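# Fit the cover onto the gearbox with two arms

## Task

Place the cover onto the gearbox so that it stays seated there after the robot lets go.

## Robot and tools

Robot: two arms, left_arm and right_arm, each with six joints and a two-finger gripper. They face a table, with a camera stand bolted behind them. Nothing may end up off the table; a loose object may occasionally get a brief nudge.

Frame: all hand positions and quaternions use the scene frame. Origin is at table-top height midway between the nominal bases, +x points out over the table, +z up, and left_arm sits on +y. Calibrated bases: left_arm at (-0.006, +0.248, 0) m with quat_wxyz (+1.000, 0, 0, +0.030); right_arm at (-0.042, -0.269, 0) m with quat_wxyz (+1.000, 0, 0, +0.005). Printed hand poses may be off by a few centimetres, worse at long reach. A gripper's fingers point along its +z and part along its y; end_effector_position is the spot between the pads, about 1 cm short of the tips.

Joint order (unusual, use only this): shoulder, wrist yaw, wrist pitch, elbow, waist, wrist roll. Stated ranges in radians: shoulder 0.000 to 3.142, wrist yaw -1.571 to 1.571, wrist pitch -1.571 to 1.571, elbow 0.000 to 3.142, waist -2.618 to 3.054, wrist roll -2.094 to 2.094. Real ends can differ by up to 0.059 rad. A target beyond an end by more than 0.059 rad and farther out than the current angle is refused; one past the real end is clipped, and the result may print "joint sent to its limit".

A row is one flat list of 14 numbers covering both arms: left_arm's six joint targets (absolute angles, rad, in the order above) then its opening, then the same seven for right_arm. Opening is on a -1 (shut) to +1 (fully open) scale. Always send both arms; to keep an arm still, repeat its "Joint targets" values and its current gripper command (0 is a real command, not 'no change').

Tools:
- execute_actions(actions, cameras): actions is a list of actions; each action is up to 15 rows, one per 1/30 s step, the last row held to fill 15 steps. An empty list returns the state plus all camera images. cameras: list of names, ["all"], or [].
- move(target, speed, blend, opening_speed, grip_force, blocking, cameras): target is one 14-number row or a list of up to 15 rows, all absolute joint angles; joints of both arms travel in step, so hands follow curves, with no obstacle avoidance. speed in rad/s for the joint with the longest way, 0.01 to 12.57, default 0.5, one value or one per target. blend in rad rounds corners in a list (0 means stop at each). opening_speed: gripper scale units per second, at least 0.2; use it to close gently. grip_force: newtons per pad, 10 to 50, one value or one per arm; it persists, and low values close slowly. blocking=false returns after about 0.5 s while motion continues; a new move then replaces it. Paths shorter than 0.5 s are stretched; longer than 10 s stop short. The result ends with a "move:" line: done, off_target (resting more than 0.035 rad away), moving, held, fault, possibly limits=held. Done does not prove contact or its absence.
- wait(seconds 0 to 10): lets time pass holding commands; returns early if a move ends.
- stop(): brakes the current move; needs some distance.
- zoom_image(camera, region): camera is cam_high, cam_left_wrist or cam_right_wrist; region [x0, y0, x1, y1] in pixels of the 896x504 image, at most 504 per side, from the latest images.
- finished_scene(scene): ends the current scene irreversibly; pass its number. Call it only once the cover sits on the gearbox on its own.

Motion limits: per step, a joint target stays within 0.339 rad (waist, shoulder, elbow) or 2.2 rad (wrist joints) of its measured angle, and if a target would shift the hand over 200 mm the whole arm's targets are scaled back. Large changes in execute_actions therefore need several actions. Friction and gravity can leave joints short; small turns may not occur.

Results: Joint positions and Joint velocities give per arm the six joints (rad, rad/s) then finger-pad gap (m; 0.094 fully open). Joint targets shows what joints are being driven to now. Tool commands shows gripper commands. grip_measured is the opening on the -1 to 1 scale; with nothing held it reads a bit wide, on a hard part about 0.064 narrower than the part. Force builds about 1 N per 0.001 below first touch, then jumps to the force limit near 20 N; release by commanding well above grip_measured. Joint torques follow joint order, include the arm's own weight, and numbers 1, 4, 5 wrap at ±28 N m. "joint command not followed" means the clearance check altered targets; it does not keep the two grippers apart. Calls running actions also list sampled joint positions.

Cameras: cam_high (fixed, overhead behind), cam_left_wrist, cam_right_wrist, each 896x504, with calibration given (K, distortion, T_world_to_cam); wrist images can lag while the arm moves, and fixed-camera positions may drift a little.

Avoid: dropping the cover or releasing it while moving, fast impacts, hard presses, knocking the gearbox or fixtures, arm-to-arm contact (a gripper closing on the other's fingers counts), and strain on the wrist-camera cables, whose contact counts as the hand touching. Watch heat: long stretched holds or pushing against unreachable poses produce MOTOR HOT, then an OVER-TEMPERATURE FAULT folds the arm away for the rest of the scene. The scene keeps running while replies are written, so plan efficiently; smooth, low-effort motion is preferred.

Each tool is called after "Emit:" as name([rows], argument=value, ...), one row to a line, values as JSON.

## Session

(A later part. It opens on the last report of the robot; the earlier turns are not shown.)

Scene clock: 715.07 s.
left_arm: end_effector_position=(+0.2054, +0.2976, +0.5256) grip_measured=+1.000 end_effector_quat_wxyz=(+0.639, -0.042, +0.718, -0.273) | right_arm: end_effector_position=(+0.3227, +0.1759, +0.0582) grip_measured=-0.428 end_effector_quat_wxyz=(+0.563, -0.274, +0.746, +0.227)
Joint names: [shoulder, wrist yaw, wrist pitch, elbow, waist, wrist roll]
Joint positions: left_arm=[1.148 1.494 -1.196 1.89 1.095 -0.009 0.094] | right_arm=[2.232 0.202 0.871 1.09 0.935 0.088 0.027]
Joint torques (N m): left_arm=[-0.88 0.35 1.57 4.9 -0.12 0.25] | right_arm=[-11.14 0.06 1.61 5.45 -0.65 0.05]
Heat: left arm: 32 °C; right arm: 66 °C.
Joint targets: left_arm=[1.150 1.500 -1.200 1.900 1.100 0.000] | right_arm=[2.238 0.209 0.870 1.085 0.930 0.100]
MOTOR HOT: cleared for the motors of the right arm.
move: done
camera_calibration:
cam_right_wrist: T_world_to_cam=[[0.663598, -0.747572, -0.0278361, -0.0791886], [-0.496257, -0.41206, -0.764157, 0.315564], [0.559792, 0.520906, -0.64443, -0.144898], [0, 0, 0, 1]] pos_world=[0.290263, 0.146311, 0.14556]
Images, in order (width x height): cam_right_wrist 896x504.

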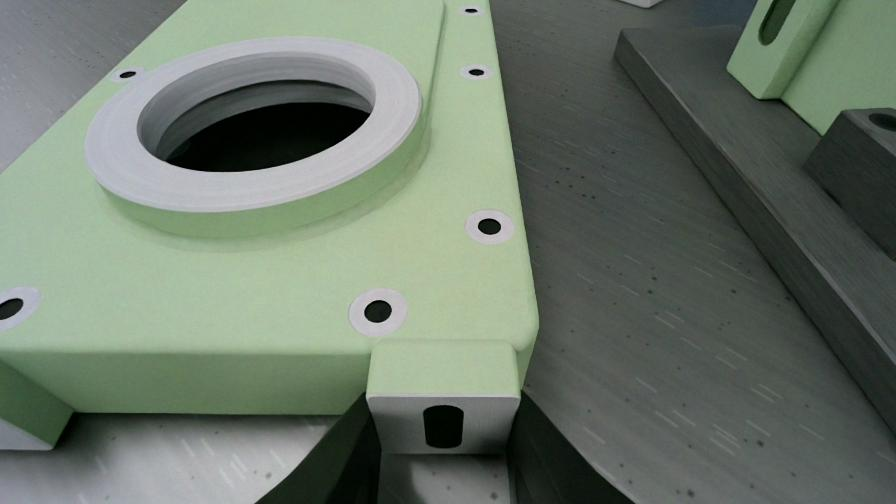

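Emit:
move([
  [1.15,1.5,-1.2,1.9,1.1,0.0,1,2.238,0.209,0.87,1.085,0.930,0.1,-0.04],
  [1.15,1.5,-1.2,1.9,1.1,0.0,1,2.006,0.327,0.95,0.792,1.045,0.144,-0.04],
  [1.15,1.5,-1.2,1.9,1.1,0.0,1,1.55,0.066,1.0,0.4,0.6,0,-0.04],
  [1.15,1.5,-1.2,1.9,1.1,0.0,1,1.45,0.066,0.721,0.376,0.0,0,-0.04],
], speed=[0.2,0.3,1.0,1.0], opening_speed=0.6, blend=[0,0.1,0.1,0], cameras=["all"])

Emit:
zoom_image(camera="cam_high", region=[380, 310, 530, 450])

Scene clock: 726.70 s.
left_arm: end_effector_position=(+0.2054, +0.2976, +0.5256) grip_measured=+1.000 end_effector_quat_wxyz=(+0.639, -0.042, +0.718, -0.273) | right_arm: end_effector_position=(+0.3514, -0.2774, +0.0996) grip_measured=-0.042 end_effector_quat_wxyz=(+0.568, +0.020, +0.823, -0.028)
Joint names: [shoulder, wrist yaw, wrist pitch, elbow, waist, wrist roll]
Joint positions: left_arm=[1.148 1.494 -1.196 1.89 1.095 -0.009 0.094] | right_arm=[1.475 0.081 0.722 0.389 0.005 0.007 0.045]
Joint torques (N m): left_arm=[-0.95 0.35 1.57 4.88 -0.16 0.23] | right_arm=[-7.34 -0.16 1.57 4.97 -0.64 -0.17]
Heat: left arm: 32 °C; right arm: 58 °C.
Joint targets: left_arm=[1.150 1.500 -1.200 1.900 1.100 0.000] | right_arm=[1.450 0.066 0.721 0.376 0.000 0.000]
move: done
camera_calibration:
cam_left_wrist: T_world_to_cam=[[-0.304134, -0.835694, 0.457294, 0.0682617], [-0.5654, -0.227991, -0.792681, 0.638296], [0.766697, -0.499635, -0.403162, 0.294228], [0, 0, 0, 1]] pos_world=[0.156069, 0.349578, 0.593371]
cam_right_wrist: T_world_to_cam=[[-0.0649007, -0.997546, 0.0262593, -0.254645], [-0.714576, 0.0280903, -0.698994, 0.366995], [0.696541, -0.0641295, -0.714645, -0.101471], [0, 0, 0, 1]] pos_world=[0.316398, -0.270837, 0.190698]

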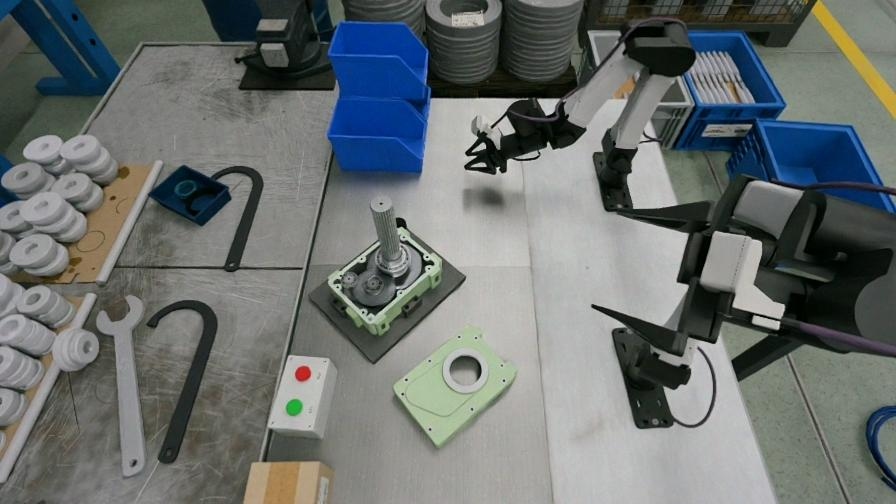

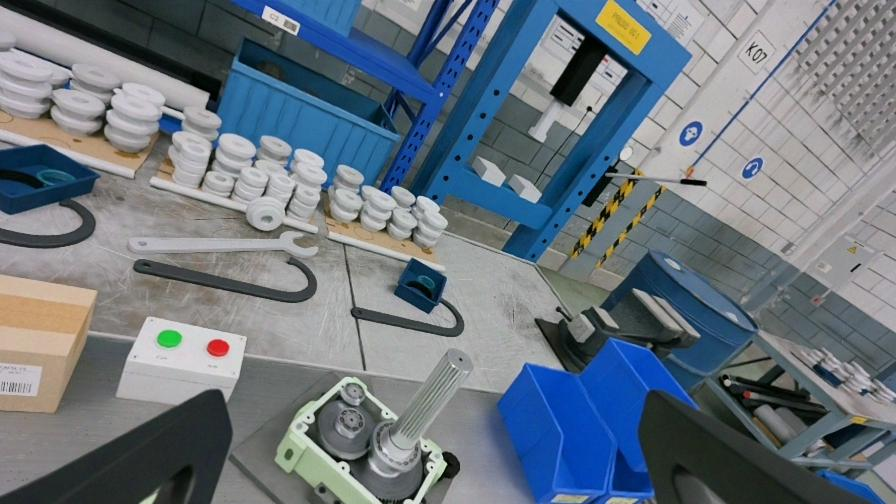

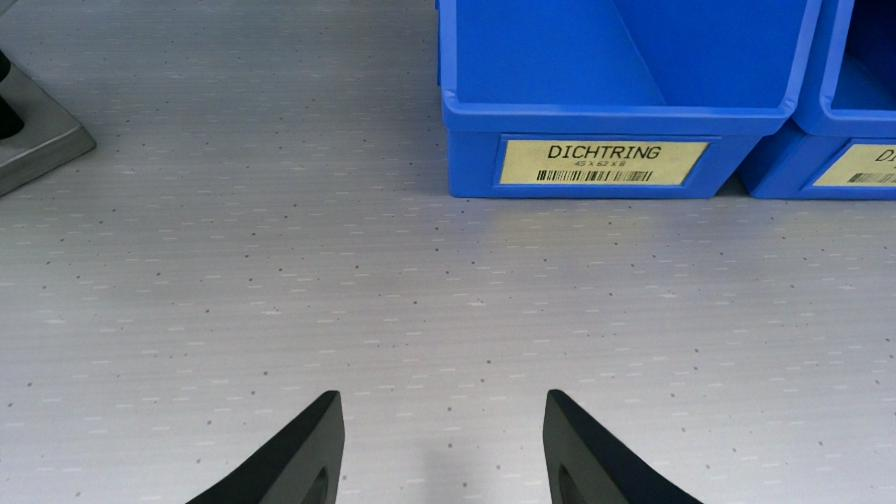

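Scaled by 3.360 from the camera's 896x504 image, which has a finer 1280x720 frame.

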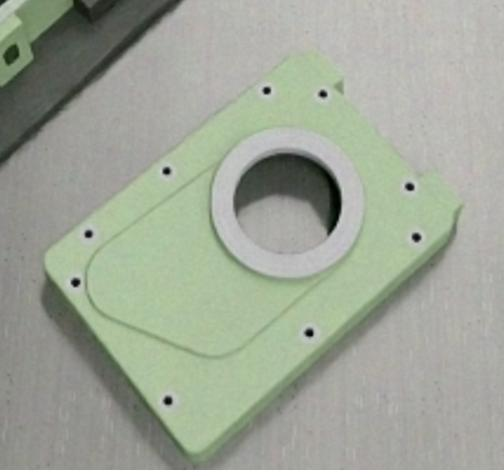

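Emit:
move(target=[1.342,0.348,0.423,0.362,0.145,0.21,1,1.45,0.066,0.721,0.376,0.0,0,-0.04], speed=1.0, cameras=["cam_high","cam_left_wrist"])

Emit:
zoom_image(camera="cam_high", region=[380, 310, 560, 450])

Scene clock: 750.63 s.
left_arm: end_effector_position=(+0.3482, +0.2616, +0.0812) grip_measured=+1.000 end_effector_quat_wxyz=(+0.505, +0.083, +0.857, -0.053) | right_arm: end_effector_position=(+0.3513, -0.2774, +0.0995) grip_measured=-0.042 end_effector_quat_wxyz=(+0.567, +0.020, +0.823, -0.028)
Joint names: [shoulder, wrist yaw, wrist pitch, elbow, waist, wrist roll]
Joint positions: left_arm=[1.327 0.358 0.415 0.369 0.15 0.201 0.094] | right_arm=[1.475 0.081 0.722 0.389 0.005 0.007 0.045]
Joint torques (N m): left_arm=[-2.76 0.01 2.22 4.97 -1.01 0.21] | right_arm=[-7.31 -0.17 1.58 4.96 -0.65 -0.17]
Heat: left arm: 32 °C; right arm: 52 °C.
Joint targets: left_arm=[1.342 0.348 0.423 0.362 0.145 0.210] | right_arm=[1.450 0.066 0.721 0.376 0.000 0.000]
move: done
camera_calibration:
cam_left_wrist: T_world_to_cam=[[-0.205948, -0.978201, 0.0266123, 0.322837], [-0.797275, 0.151964, -0.584175, 0.32296], [0.567396, -0.141527, -0.811192, -0.00357207], [0, 0, 0, 1]] pos_world=[0.326003, 0.266216, 0.177176]
Images, in order (width x height): cam_high 896x504, cam_left_wrist 896x504.

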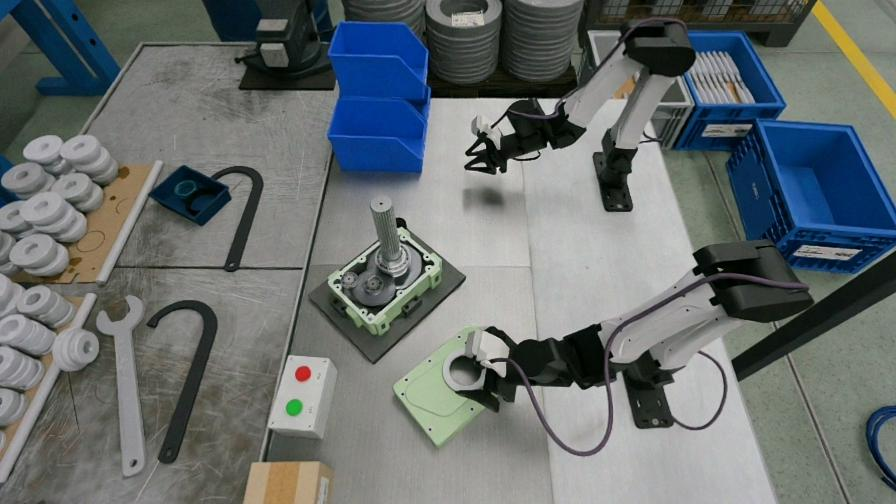

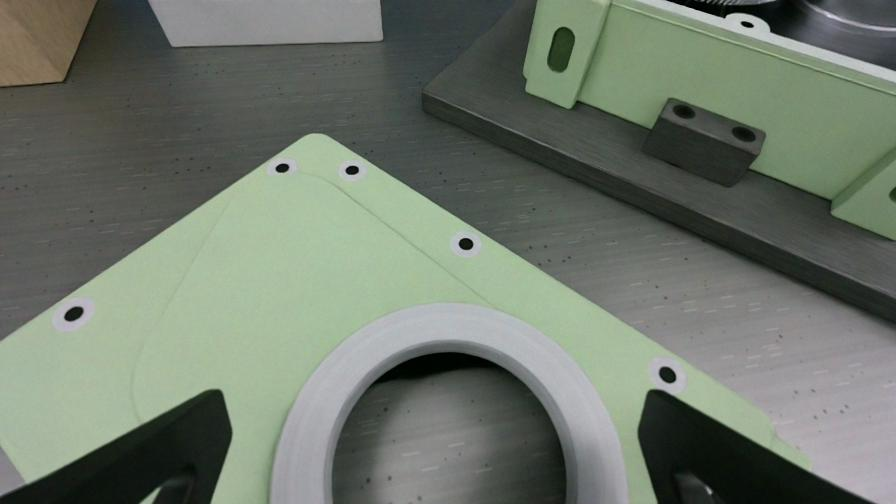

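Scaled by 2.800 from the camera's 896x504 image, which has a finer 1280x720 frame.

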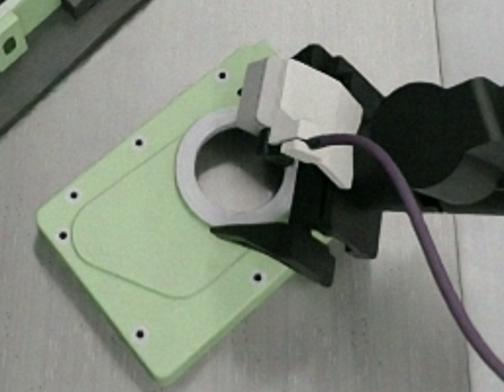

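Emit:
move([
  [1.342,0.348,0.423,0.362,0.133,0.21,1,1.45,0.066,0.721,0.376,0.0,0,-0.04],
  [1.425,0.348,0.54,0.329,0.133,0.21,1,1.45,0.066,0.721,0.376,0.0,0,-0.04],
], speed=0.2, cameras=["cam_high","cam_left_wrist"])

Emit:
zoom_image(camera="cam_high", region=[380, 310, 560, 450])

Scene clock: 760.30 s.
left_arm: end_effector_position=(+0.3497, +0.2578, +0.0650) grip_measured=+1.000 end_effector_quat_wxyz=(+0.505, +0.089, +0.857, -0.055) | right_arm: end_effector_position=(+0.3513, -0.2774, +0.0995) grip_measured=-0.042 end_effector_quat_wxyz=(+0.567, +0.020, +0.823, -0.028)
Joint names: [shoulder, wrist yaw, wrist pitch, elbow, waist, wrist roll]
Joint positions: left_arm=[1.412 0.358 0.533 0.337 0.138 0.202 0.094] | right_arm=[1.475 0.081 0.722 0.389 0.005 0.007 0.045]
Joint torques (N m): left_arm=[-3.18 0.01 2.23 4.48 -1.11 0.2] | right_arm=[-7.34 -0.16 1.58 4.97 -0.64 -0.16]
Heat: left arm: 34 °C; right arm: 52 °C.
Joint targets: left_arm=[1.425 0.348 0.540 0.329 0.133 0.210] | right_arm=[1.450 0.066 0.721 0.376 0.000 0.000]
move: done
camera_calibration:
cam_left_wrist: T_world_to_cam=[[-0.217389, -0.975771, 0.0247431, 0.32338], [-0.794688, 0.162213, -0.584943, 0.311842], [0.566757, -0.146823, -0.810697, -0.0165692], [0, 0, 0, 1]] pos_world=[0.327507, 0.262527, 0.160975]
Images, in order (width x height): cam_high 896x504, cam_left_wrist 896x504.

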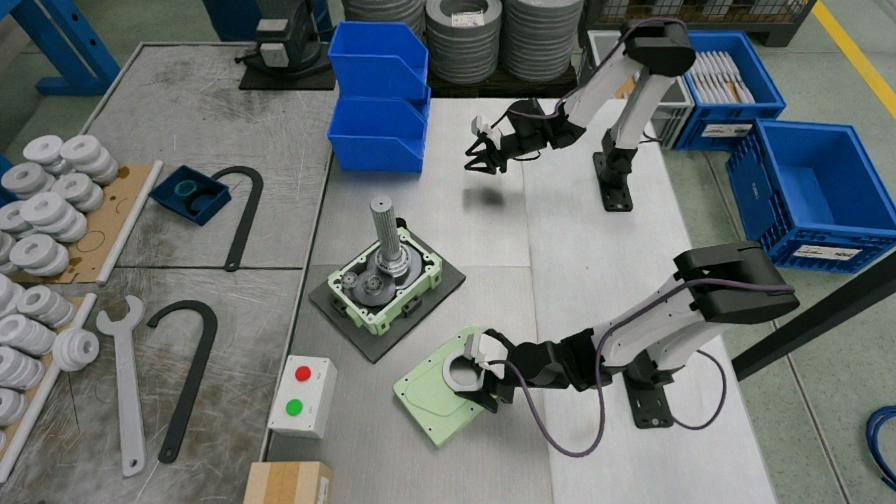

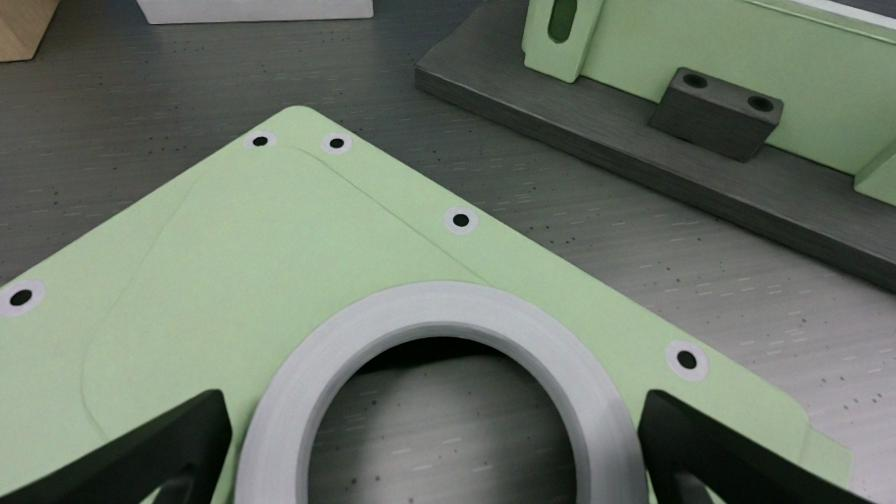

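Scaled by 2.800 from the camera's 896x504 image, which has a finer 1280x720 frame.

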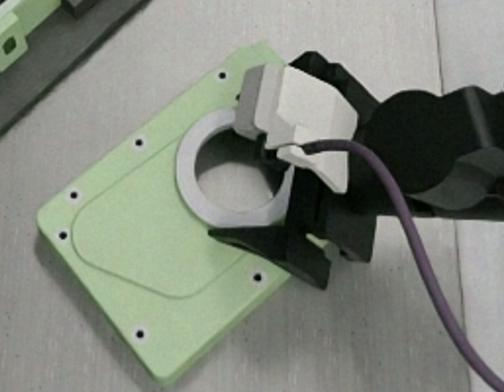

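Emit:
move(target=[1.425,0.348,0.54,0.329,0.129,0.21,0.6,1.45,0.066,0.721,0.376,0.0,0,-0.04], speed=0.2, opening_speed=0.3, cameras=["cam_high","cam_left_wrist"])

Emit:
zoom_image(camera="cam_high", region=[380, 310, 560, 450])

Scene clock: 775.40 s.
left_arm: end_effector_position=(+0.3498, +0.2565, +0.0651) grip_measured=+0.852 end_effector_quat_wxyz=(+0.505, +0.091, +0.856, -0.056) | right_arm: end_effector_position=(+0.3513, -0.2774, +0.0995) grip_measured=-0.042 end_effector_quat_wxyz=(+0.567, +0.020, +0.823, -0.028)
Joint names: [shoulder, wrist yaw, wrist pitch, elbow, waist, wrist roll]
Joint positions: left_arm=[1.412 0.357 0.533 0.337 0.134 0.203 0.087] | right_arm=[1.475 0.081 0.722 0.389 0.005 0.007 0.045]
Joint torques (N m): left_arm=[-3.17 0.02 2.21 4.48 -1.09 0.19] | right_arm=[-7.32 -0.16 1.58 4.97 -0.64 -0.16]
Heat: left arm: 35 °C; right arm: 50 °C.
Joint targets: left_arm=[1.425 0.348 0.540 0.329 0.129 0.210] | right_arm=[1.450 0.066 0.721 0.376 0.000 0.000]
move: done
camera_calibration:
cam_left_wrist: T_world_to_cam=[[-0.221186, -0.974942, 0.0237597, 0.323298], [-0.793798, 0.165829, -0.585137, 0.310907], [0.566535, -0.148284, -0.810586, -0.0162427], [0, 0, 0, 1]] pos_world=[0.327508, 0.261231, 0.161075]
Images, in order (width x height): cam_high 896x504, cam_left_wrist 896x504.

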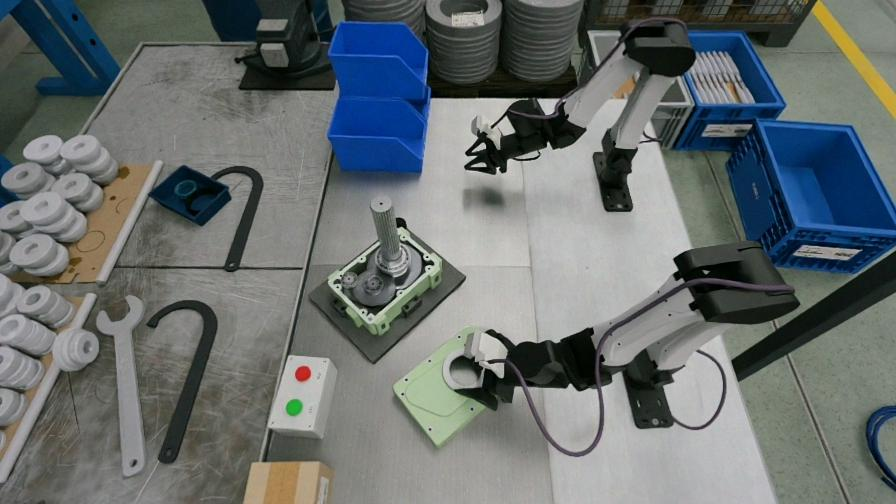

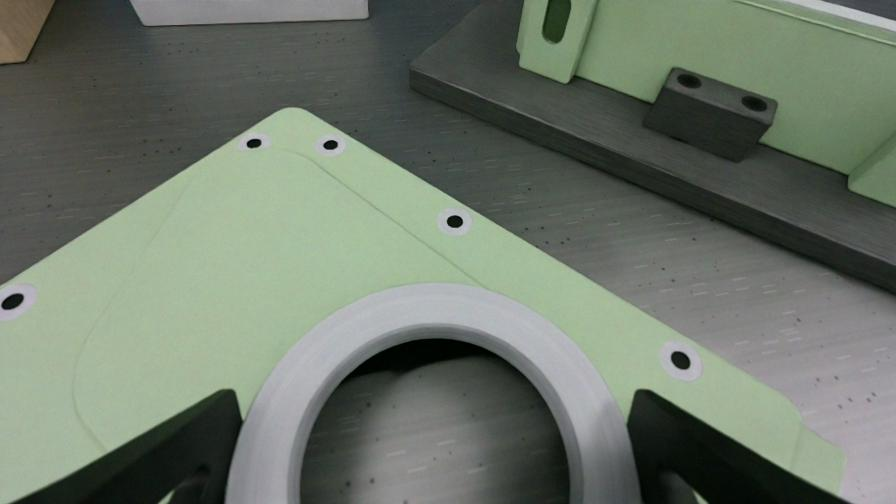

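Scaled by 2.800 from the camera's 896x504 image, which has a finer 1280x720 frame.

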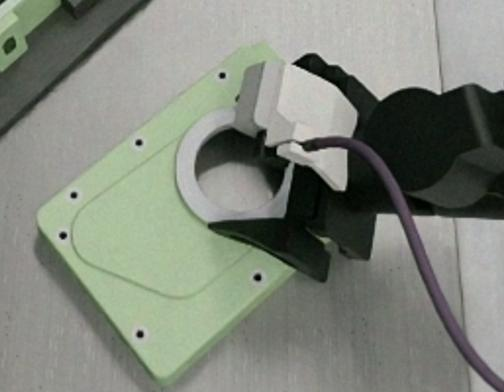

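Emit:
move([
  [1.22,0.348,0.43,0.46,0.129,0.21,0.4,1.45,0.066,0.721,0.376,0.0,0,-0.04],
  [1.21,0.348,-0.81,1.75,0.129,0.21,0.4,1.45,0.066,0.721,0.376,0.0,0,-0.04],
], speed=[0.15,0.4], blend=[0.04,0], cameras=["all"])

Scene clock: 807.20 s.
left_arm: end_effector_position=(+0.3372, +0.2581, +0.3912) grip_measured=+0.849 end_effector_quat_wxyz=(+0.491, +0.083, +0.866, -0.049) | right_arm: end_effector_position=(+0.3513, -0.2774, +0.0995) grip_measured=-0.042 end_effector_quat_wxyz=(+0.567, +0.020, +0.823, -0.028)
Joint names: [shoulder, wrist yaw, wrist pitch, elbow, waist, wrist roll]
Joint positions: left_arm=[1.262 0.333 -0.998 1.686 0.134 0.205 0.087] | right_arm=[1.475 0.081 0.722 0.389 0.005 0.007 0.045]
Joint torques (N m): left_arm=[-7.76 0.29 4.13 10.99 -1.1 0.18] | right_arm=[-7.32 -0.17 1.58 4.97 -0.64 -0.16]
Heat: left arm: 39 °C; right arm: 49 °C.
Joint targets: left_arm=[1.210 0.348 -0.810 1.750 0.129 0.210] | right_arm=[1.450 0.066 0.721 0.376 0.000 0.000]
move: off_target (left_arm); left_arm: the wrist pitch is farthest, 0.188 rad from its target
camera_calibration:
cam_left_wrist: T_world_to_cam=[[-0.201086, -0.979309, 0.0227747, 0.309029], [-0.815943, 0.154586, -0.557082, 0.49086], [0.542035, -0.130605, -0.830145, 0.266825], [0, 0, 0, 1]] pos_world=[0.318026, 0.261603, 0.487915]
cam_right_wrist: T_world_to_cam=[[-0.064466, -0.997578, 0.026134, -0.254764], [-0.714844, 0.0278902, -0.698727, 0.366905], [0.696306, -0.0637259, -0.714911, -0.101308], [0, 0, 0, 1]] pos_world=[0.316397, -0.270836, 0.190598]

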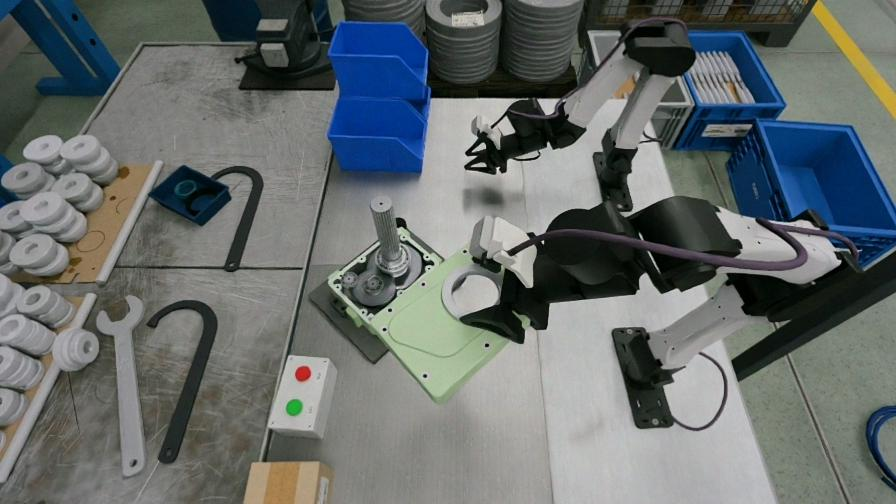

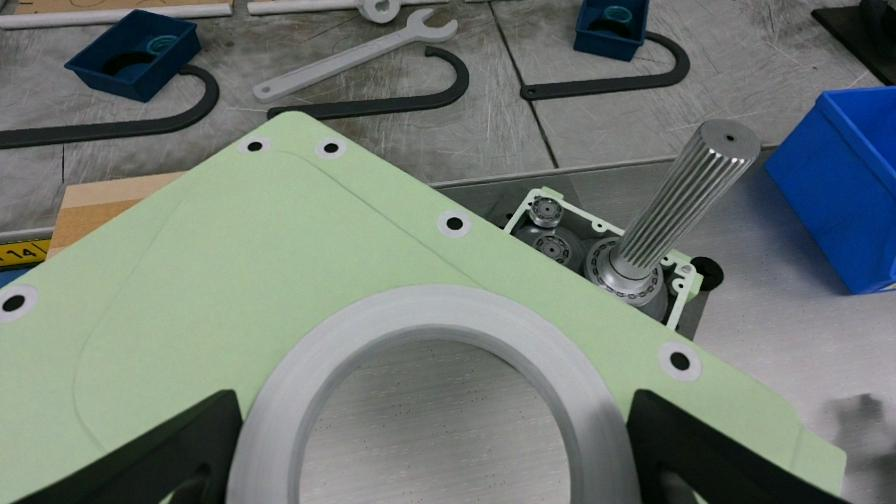

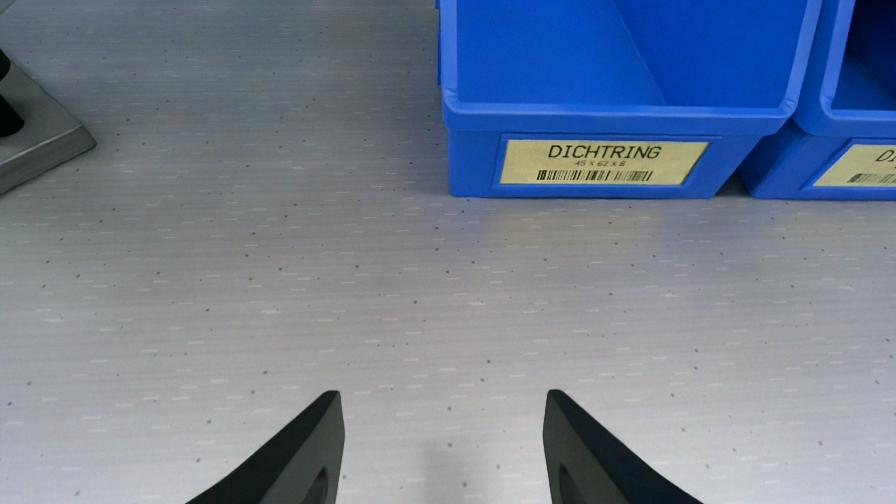

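Emit:
move(target=[1.88,-0.345,-0.76,2.468,-0.56,-0.197,0.4,1.45,0.066,0.721,0.376,0.0,0,-0.04], speed=0.4, cameras=["cam_high","cam_left_wrist"])

Emit:
zoom_image(camera="cam_high", region=[290, 100, 500, 320])

Scene clock: 828.07 s.
left_arm: end_effector_position=(+0.4652, +0.0488, +0.4227) grip_measured=+0.849 end_effector_quat_wxyz=(+0.530, +0.048, +0.845, -0.056) | right_arm: end_effector_position=(+0.3513, -0.2774, +0.0995) grip_measured=-0.042 end_effector_quat_wxyz=(+0.567, +0.020, +0.823, -0.028)
Joint names: [shoulder, wrist yaw, wrist pitch, elbow, waist, wrist roll]
Joint positions: left_arm=[1.908 -0.307 -0.961 2.4 -0.564 -0.2 0.087] | right_arm=[1.475 0.081 0.722 0.389 0.005 0.007 0.045]
Joint torques (N m): left_arm=[-10.91 -0.53 4.38 11.18 -0.23 0.16] | right_arm=[-7.31 -0.16 1.58 4.94 -0.62 -0.16]
Heat: left arm: 53 °C; right arm: 48 °C.
Joint targets: left_arm=[1.880 -0.345 -0.760 2.468 -0.560 -0.197] | right_arm=[1.450 0.066 0.721 0.376 0.000 0.000]
move: off_target (left_arm); left_arm: the wrist pitch is farthest, 0.201 rad from its target
camera_calibration:
cam_left_wrist: T_world_to_cam=[[-0.150896, -0.98656, 0.0626963, 0.089244], [-0.77253, 0.078113, -0.630155, 0.659539], [0.616788, -0.143522, -0.773934, 0.138361], [0, 0, 0, 1]] pos_world=[0.437641, 0.0563839, 0.517099]
Images, in order (width x height): cam_high 896x504, cam_left_wrist 896x504.

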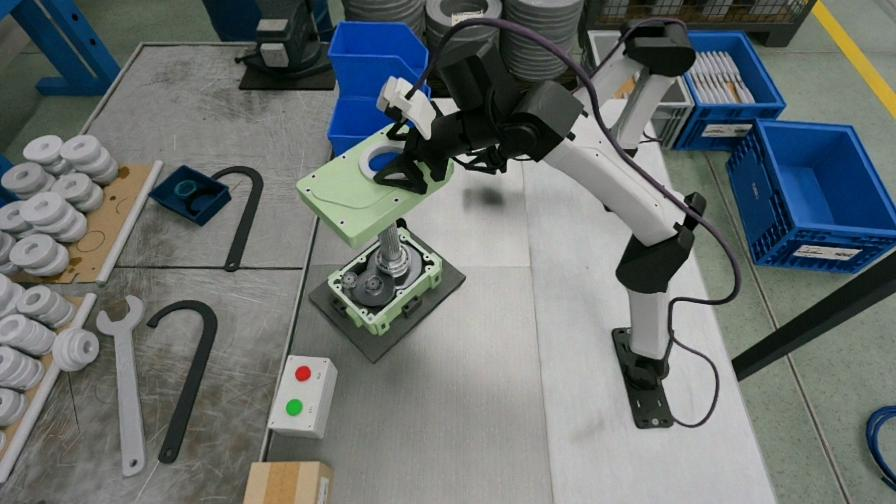

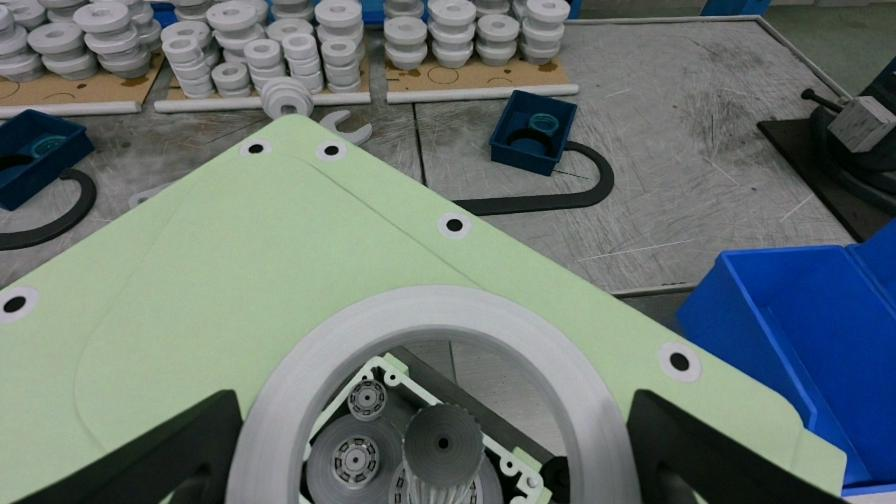

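Scaled by 2.291 from the camera's 896x504 image, which has a finer 1280x720 frame.

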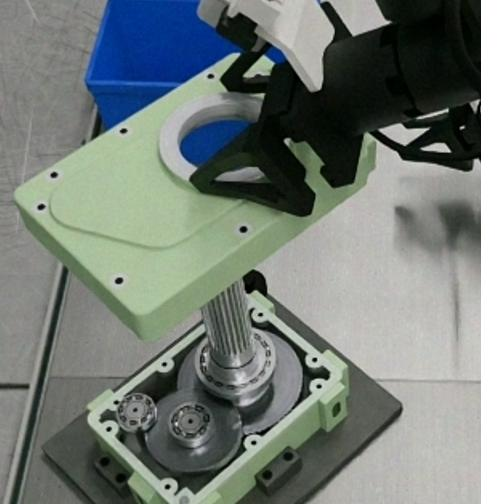

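Emit:
move(target=[1.98,-0.389,-0.73,2.466,-0.571,-0.203,0.4,1.45,0.066,0.721,0.376,0.0,0,-0.04], speed=0.2, cameras=["cam_high","cam_left_wrist"])

Emit:
zoom_image(camera="cam_high", region=[290, 100, 500, 320])

Scene clock: 864.50 s.
left_arm: end_effector_position=(+0.4966, +0.0384, +0.3799) grip_measured=+0.849 end_effector_quat_wxyz=(+0.509, +0.043, +0.859, -0.031) | right_arm: end_effector_position=(+0.3513, -0.2774, +0.0995) grip_measured=-0.042 end_effector_quat_wxyz=(+0.567, +0.020, +0.823, -0.028)
Joint names: [shoulder, wrist yaw, wrist pitch, elbow, waist, wrist roll]
Joint positions: left_arm=[2.013 -0.344 -0.925 2.404 -0.564 -0.207 0.087] | right_arm=[1.475 0.081 0.722 0.389 0.005 0.007 0.045]
Joint torques (N m): left_arm=[-12.51 -0.66 4.26 10.92 -1.21 0.17] | right_arm=[-7.31 -0.17 1.58 4.98 -0.62 -0.16]
Heat: left arm: 56 °C; right arm: 47 °C.
Joint targets: left_arm=[1.980 -0.389 -0.730 2.466 -0.571 -0.203] | right_arm=[1.450 0.066 0.721 0.376 0.000 0.000]
move: off_target (left_arm); left_arm: the wrist pitch is farthest, 0.195 rad from its target
camera_calibration:
cam_left_wrist: T_world_to_cam=[[-0.114014, -0.993062, 0.0287763, 0.0812183], [-0.804898, 0.0753541, -0.588609, 0.658027], [0.582357, -0.0902714, -0.807906, 0.112372], [0, 0, 0, 1]] pos_world=[0.473465, 0.0412138, 0.475769]
Images, in order (width x height): cam_high 896x504, cam_left_wrist 896x504.

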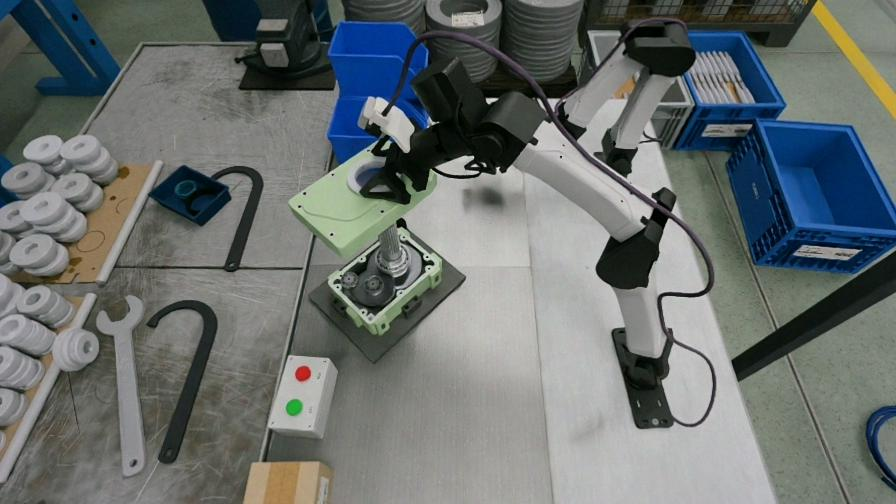

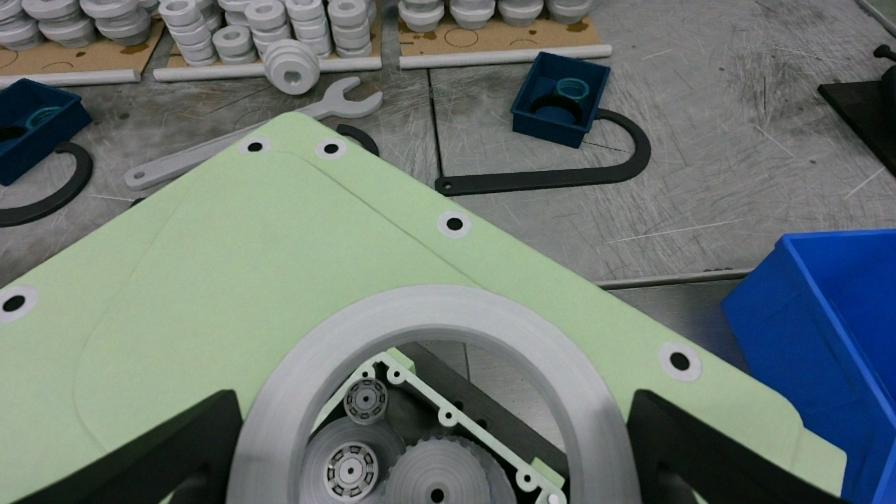

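Scaled by 2.291 from the camera's 896x504 image, which has a finer 1280x720 frame.

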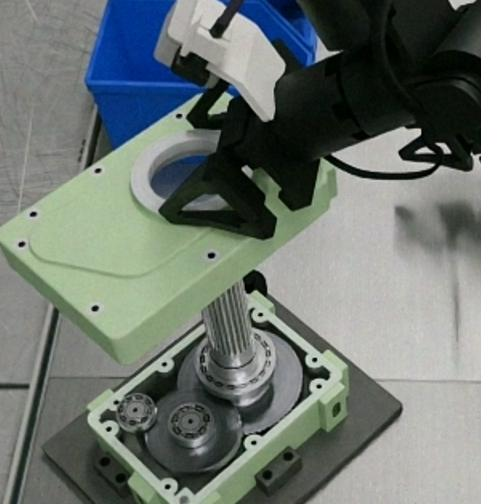

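Emit:
zoom_image(camera="cam_left_wrist", region=[280, 330, 600, 504])

Scaled by 1.575 from the camera's 896x504 image, which has a finer 1280x720 frame.

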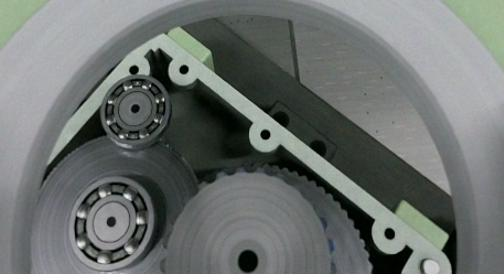

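Emit:
move(target=[1.865,-0.387,-0.55,2.185,-0.571,-0.203,0.4,1.45,0.066,0.721,0.376,0.0,0,-0.04], speed=0.15, cameras=["cam_high","cam_left_wrist"])

Scene clock: 905.87 s.
left_arm: end_effector_position=(+0.5090, +0.0318, +0.3319) grip_measured=+0.849 end_effector_quat_wxyz=(+0.498, +0.045, +0.865, -0.025) | right_arm: end_effector_position=(+0.3513, -0.2774, +0.0995) grip_measured=-0.042 end_effector_quat_wxyz=(+0.567, +0.020, +0.823, -0.028)
Joint names: [shoulder, wrist yaw, wrist pitch, elbow, waist, wrist roll]
Joint positions: left_arm=[1.976 -0.345 -0.742 2.155 -0.564 -0.207 0.087] | right_arm=[1.475 0.081 0.722 0.389 0.005 0.007 0.045]
Joint torques (N m): left_arm=[-19.06 -0.6 4.17 8.8 -1.21 0.17] | right_arm=[-7.34 -0.17 1.58 4.96 -0.64 -0.16]
Heat: left arm: 70 °C; right arm: 46 °C.
Joint targets: left_arm=[1.865 -0.387 -0.550 2.185 -0.571 -0.203] | right_arm=[1.450 0.066 0.721 0.376 0.000 0.000]
move: off_target (left_arm); left_arm: the wrist pitch is farthest, 0.192 rad from its target
camera_calibration:
cam_left_wrist: T_world_to_cam=[[-0.111959, -0.993561, 0.0173477, 0.0802341], [-0.819505, 0.0824435, -0.56711, 0.640447], [0.562029, -0.0777095, -0.823459, 0.0808657], [0, 0, 0, 1]] pos_world=[0.488384, 0.0332008, 0.428402]
Images, in order (width x height): cam_high 896x504, cam_left_wrist 896x504.

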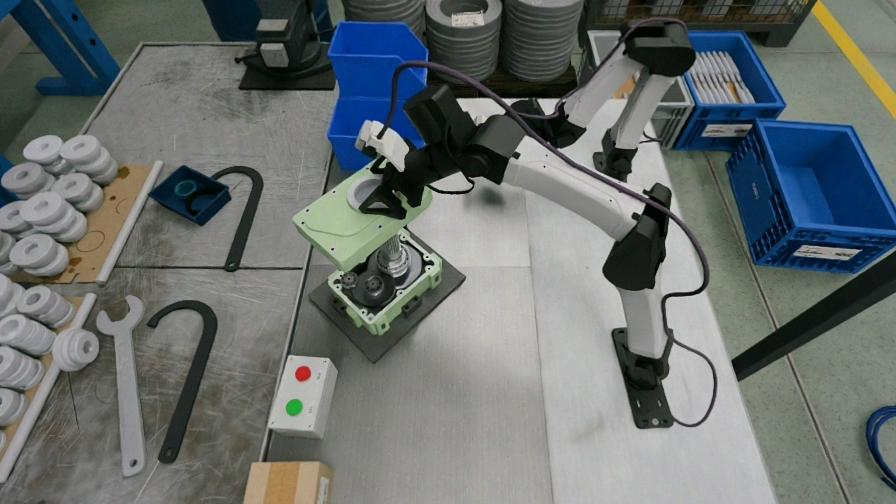

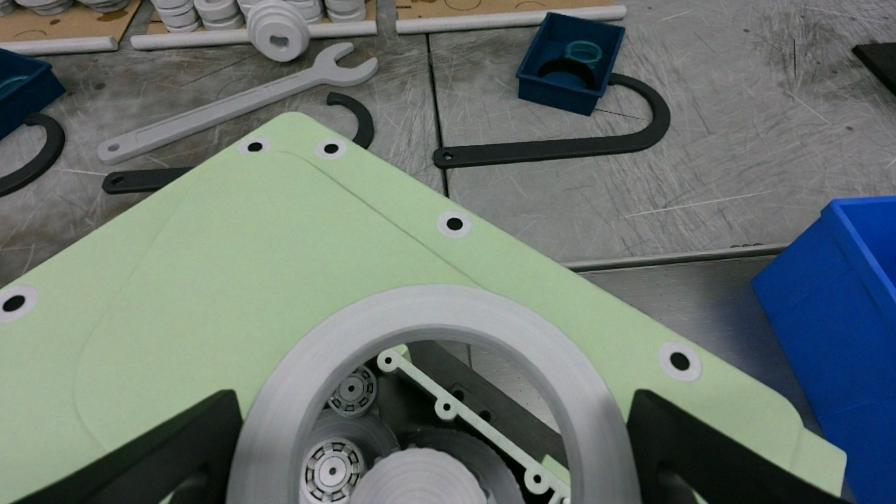

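Emit:
move(target=[1.805,-0.387,-0.478,2.05,-0.562,-0.203,0.4,1.45,0.066,0.721,0.376,0.0,0,-0.04], speed=0.2, cameras=["cam_high","cam_left_wrist"])

Scene clock: 917.20 s.
left_arm: end_effector_position=(+0.5020, +0.0357, +0.3197) grip_measured=+0.849 end_effector_quat_wxyz=(+0.497, +0.045, +0.866, -0.024) | right_arm: end_effector_position=(+0.3513, -0.2774, +0.0995) grip_measured=-0.042 end_effector_quat_wxyz=(+0.567, +0.020, +0.823, -0.028)
Joint names: [shoulder, wrist yaw, wrist pitch, elbow, waist, wrist roll]
Joint positions: left_arm=[1.916 -0.345 -0.669 2.019 -0.564 -0.207 0.087] | right_arm=[1.475 0.081 0.722 0.389 0.005 0.007 0.045]
Joint torques (N m): left_arm=[-18.71 -0.6 4.18 9.05 -0.35 0.17] | right_arm=[-7.34 -0.17 1.58 4.97 -0.64 -0.16]
Heat: left arm: 69 °C; right arm: 46 °C.
Joint targets: left_arm=[1.805 -0.387 -0.478 2.050 -0.562 -0.203] | right_arm=[1.450 0.066 0.721 0.376 0.000 0.000]
move: off_target (left_arm); left_arm: the wrist pitch is farthest, 0.191 rad from its target
camera_calibration:
cam_left_wrist: T_world_to_cam=[[-0.111909, -0.993582, 0.0164998, 0.0837775], [-0.820663, 0.0830441, -0.565346, 0.627364], [0.560347, -0.0768079, -0.824689, 0.076282], [0, 0, 0, 1]] pos_world=[0.481486, 0.0369999, 0.416205]
Images, in order (width x height): cam_high 896x504, cam_left_wrist 896x504.

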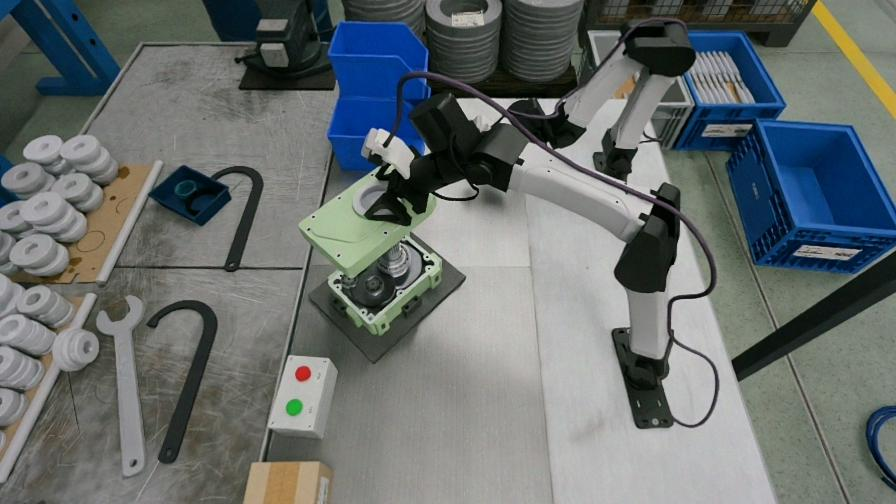

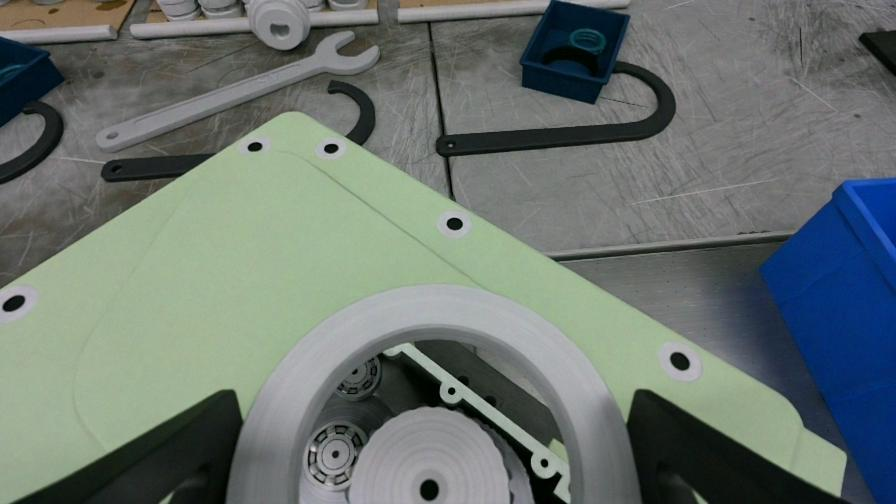

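Emit:
move([
  [1.757,-0.387,-0.409,1.962,-0.562,-0.203,0.4,1.45,0.066,0.721,0.376,0.0,0,-0.04],
  [1.735,-0.387,-0.321,1.851,-0.562,-0.203,0.4,1.45,0.066,0.721,0.376,0.0,0,-0.04],
], speed=0.2, blend=[0.02,0], cameras=["cam_high","cam_left_wrist"])

Scene clock: 928.70 s.
left_arm: end_effector_position=(+0.4969, +0.0385, +0.2975) grip_measured=+0.849 end_effector_quat_wxyz=(+0.506, +0.043, +0.861, -0.028) | right_arm: end_effector_position=(+0.3513, -0.2774, +0.0995) grip_measured=-0.042 end_effector_quat_wxyz=(+0.567, +0.020, +0.823, -0.028)
Joint names: [shoulder, wrist yaw, wrist pitch, elbow, waist, wrist roll]
Joint positions: left_arm=[1.845 -0.345 -0.515 1.817 -0.564 -0.207 0.087] | right_arm=[1.475 0.081 0.722 0.389 0.005 0.007 0.045]
Joint torques (N m): left_arm=[-18.37 -0.61 4.22 9.54 -0.4 0.18] | right_arm=[-7.32 -0.17 1.59 4.96 -0.62 -0.17]
Heat: left arm: 68 °C; right arm: 45 °C.
Joint targets: left_arm=[1.735 -0.387 -0.321 1.851 -0.562 -0.203] | right_arm=[1.450 0.066 0.721 0.376 0.000 0.000]
move: off_target (left_arm); left_arm: the wrist pitch is farthest, 0.194 rad from its target
camera_calibration:
cam_left_wrist: T_world_to_cam=[[-0.112226, -0.993379, 0.0245709, 0.0841351], [-0.809929, 0.0771194, -0.581436, 0.610202], [0.575691, -0.085153, -0.813221, 0.0503606], [0, 0, 0, 1]] pos_world=[0.474671, 0.040808, 0.39368]
Images, in order (width x height): cam_high 896x504, cam_left_wrist 896x504.

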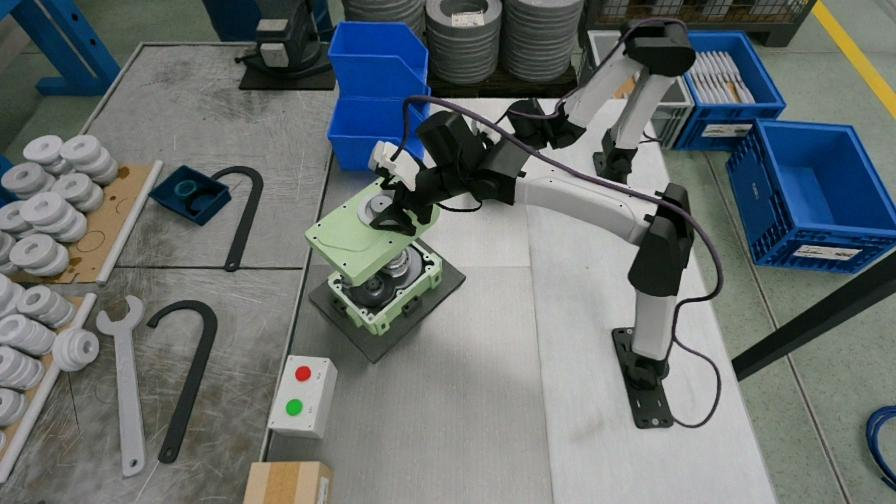

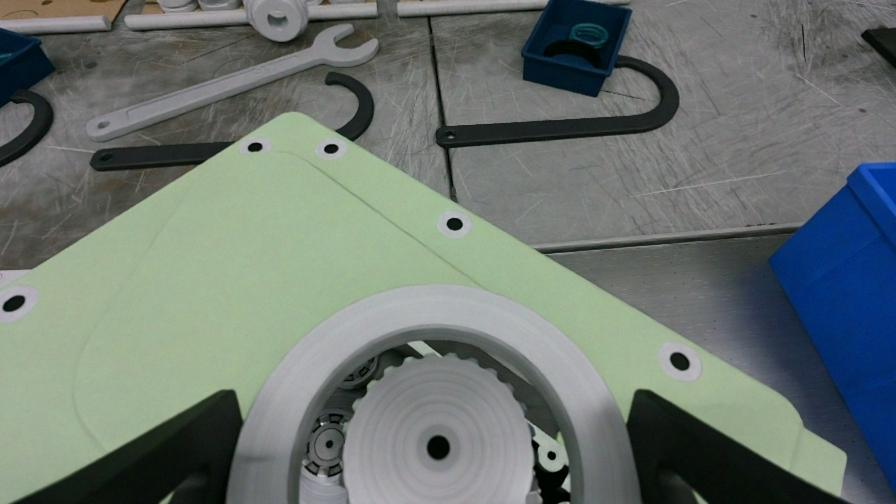

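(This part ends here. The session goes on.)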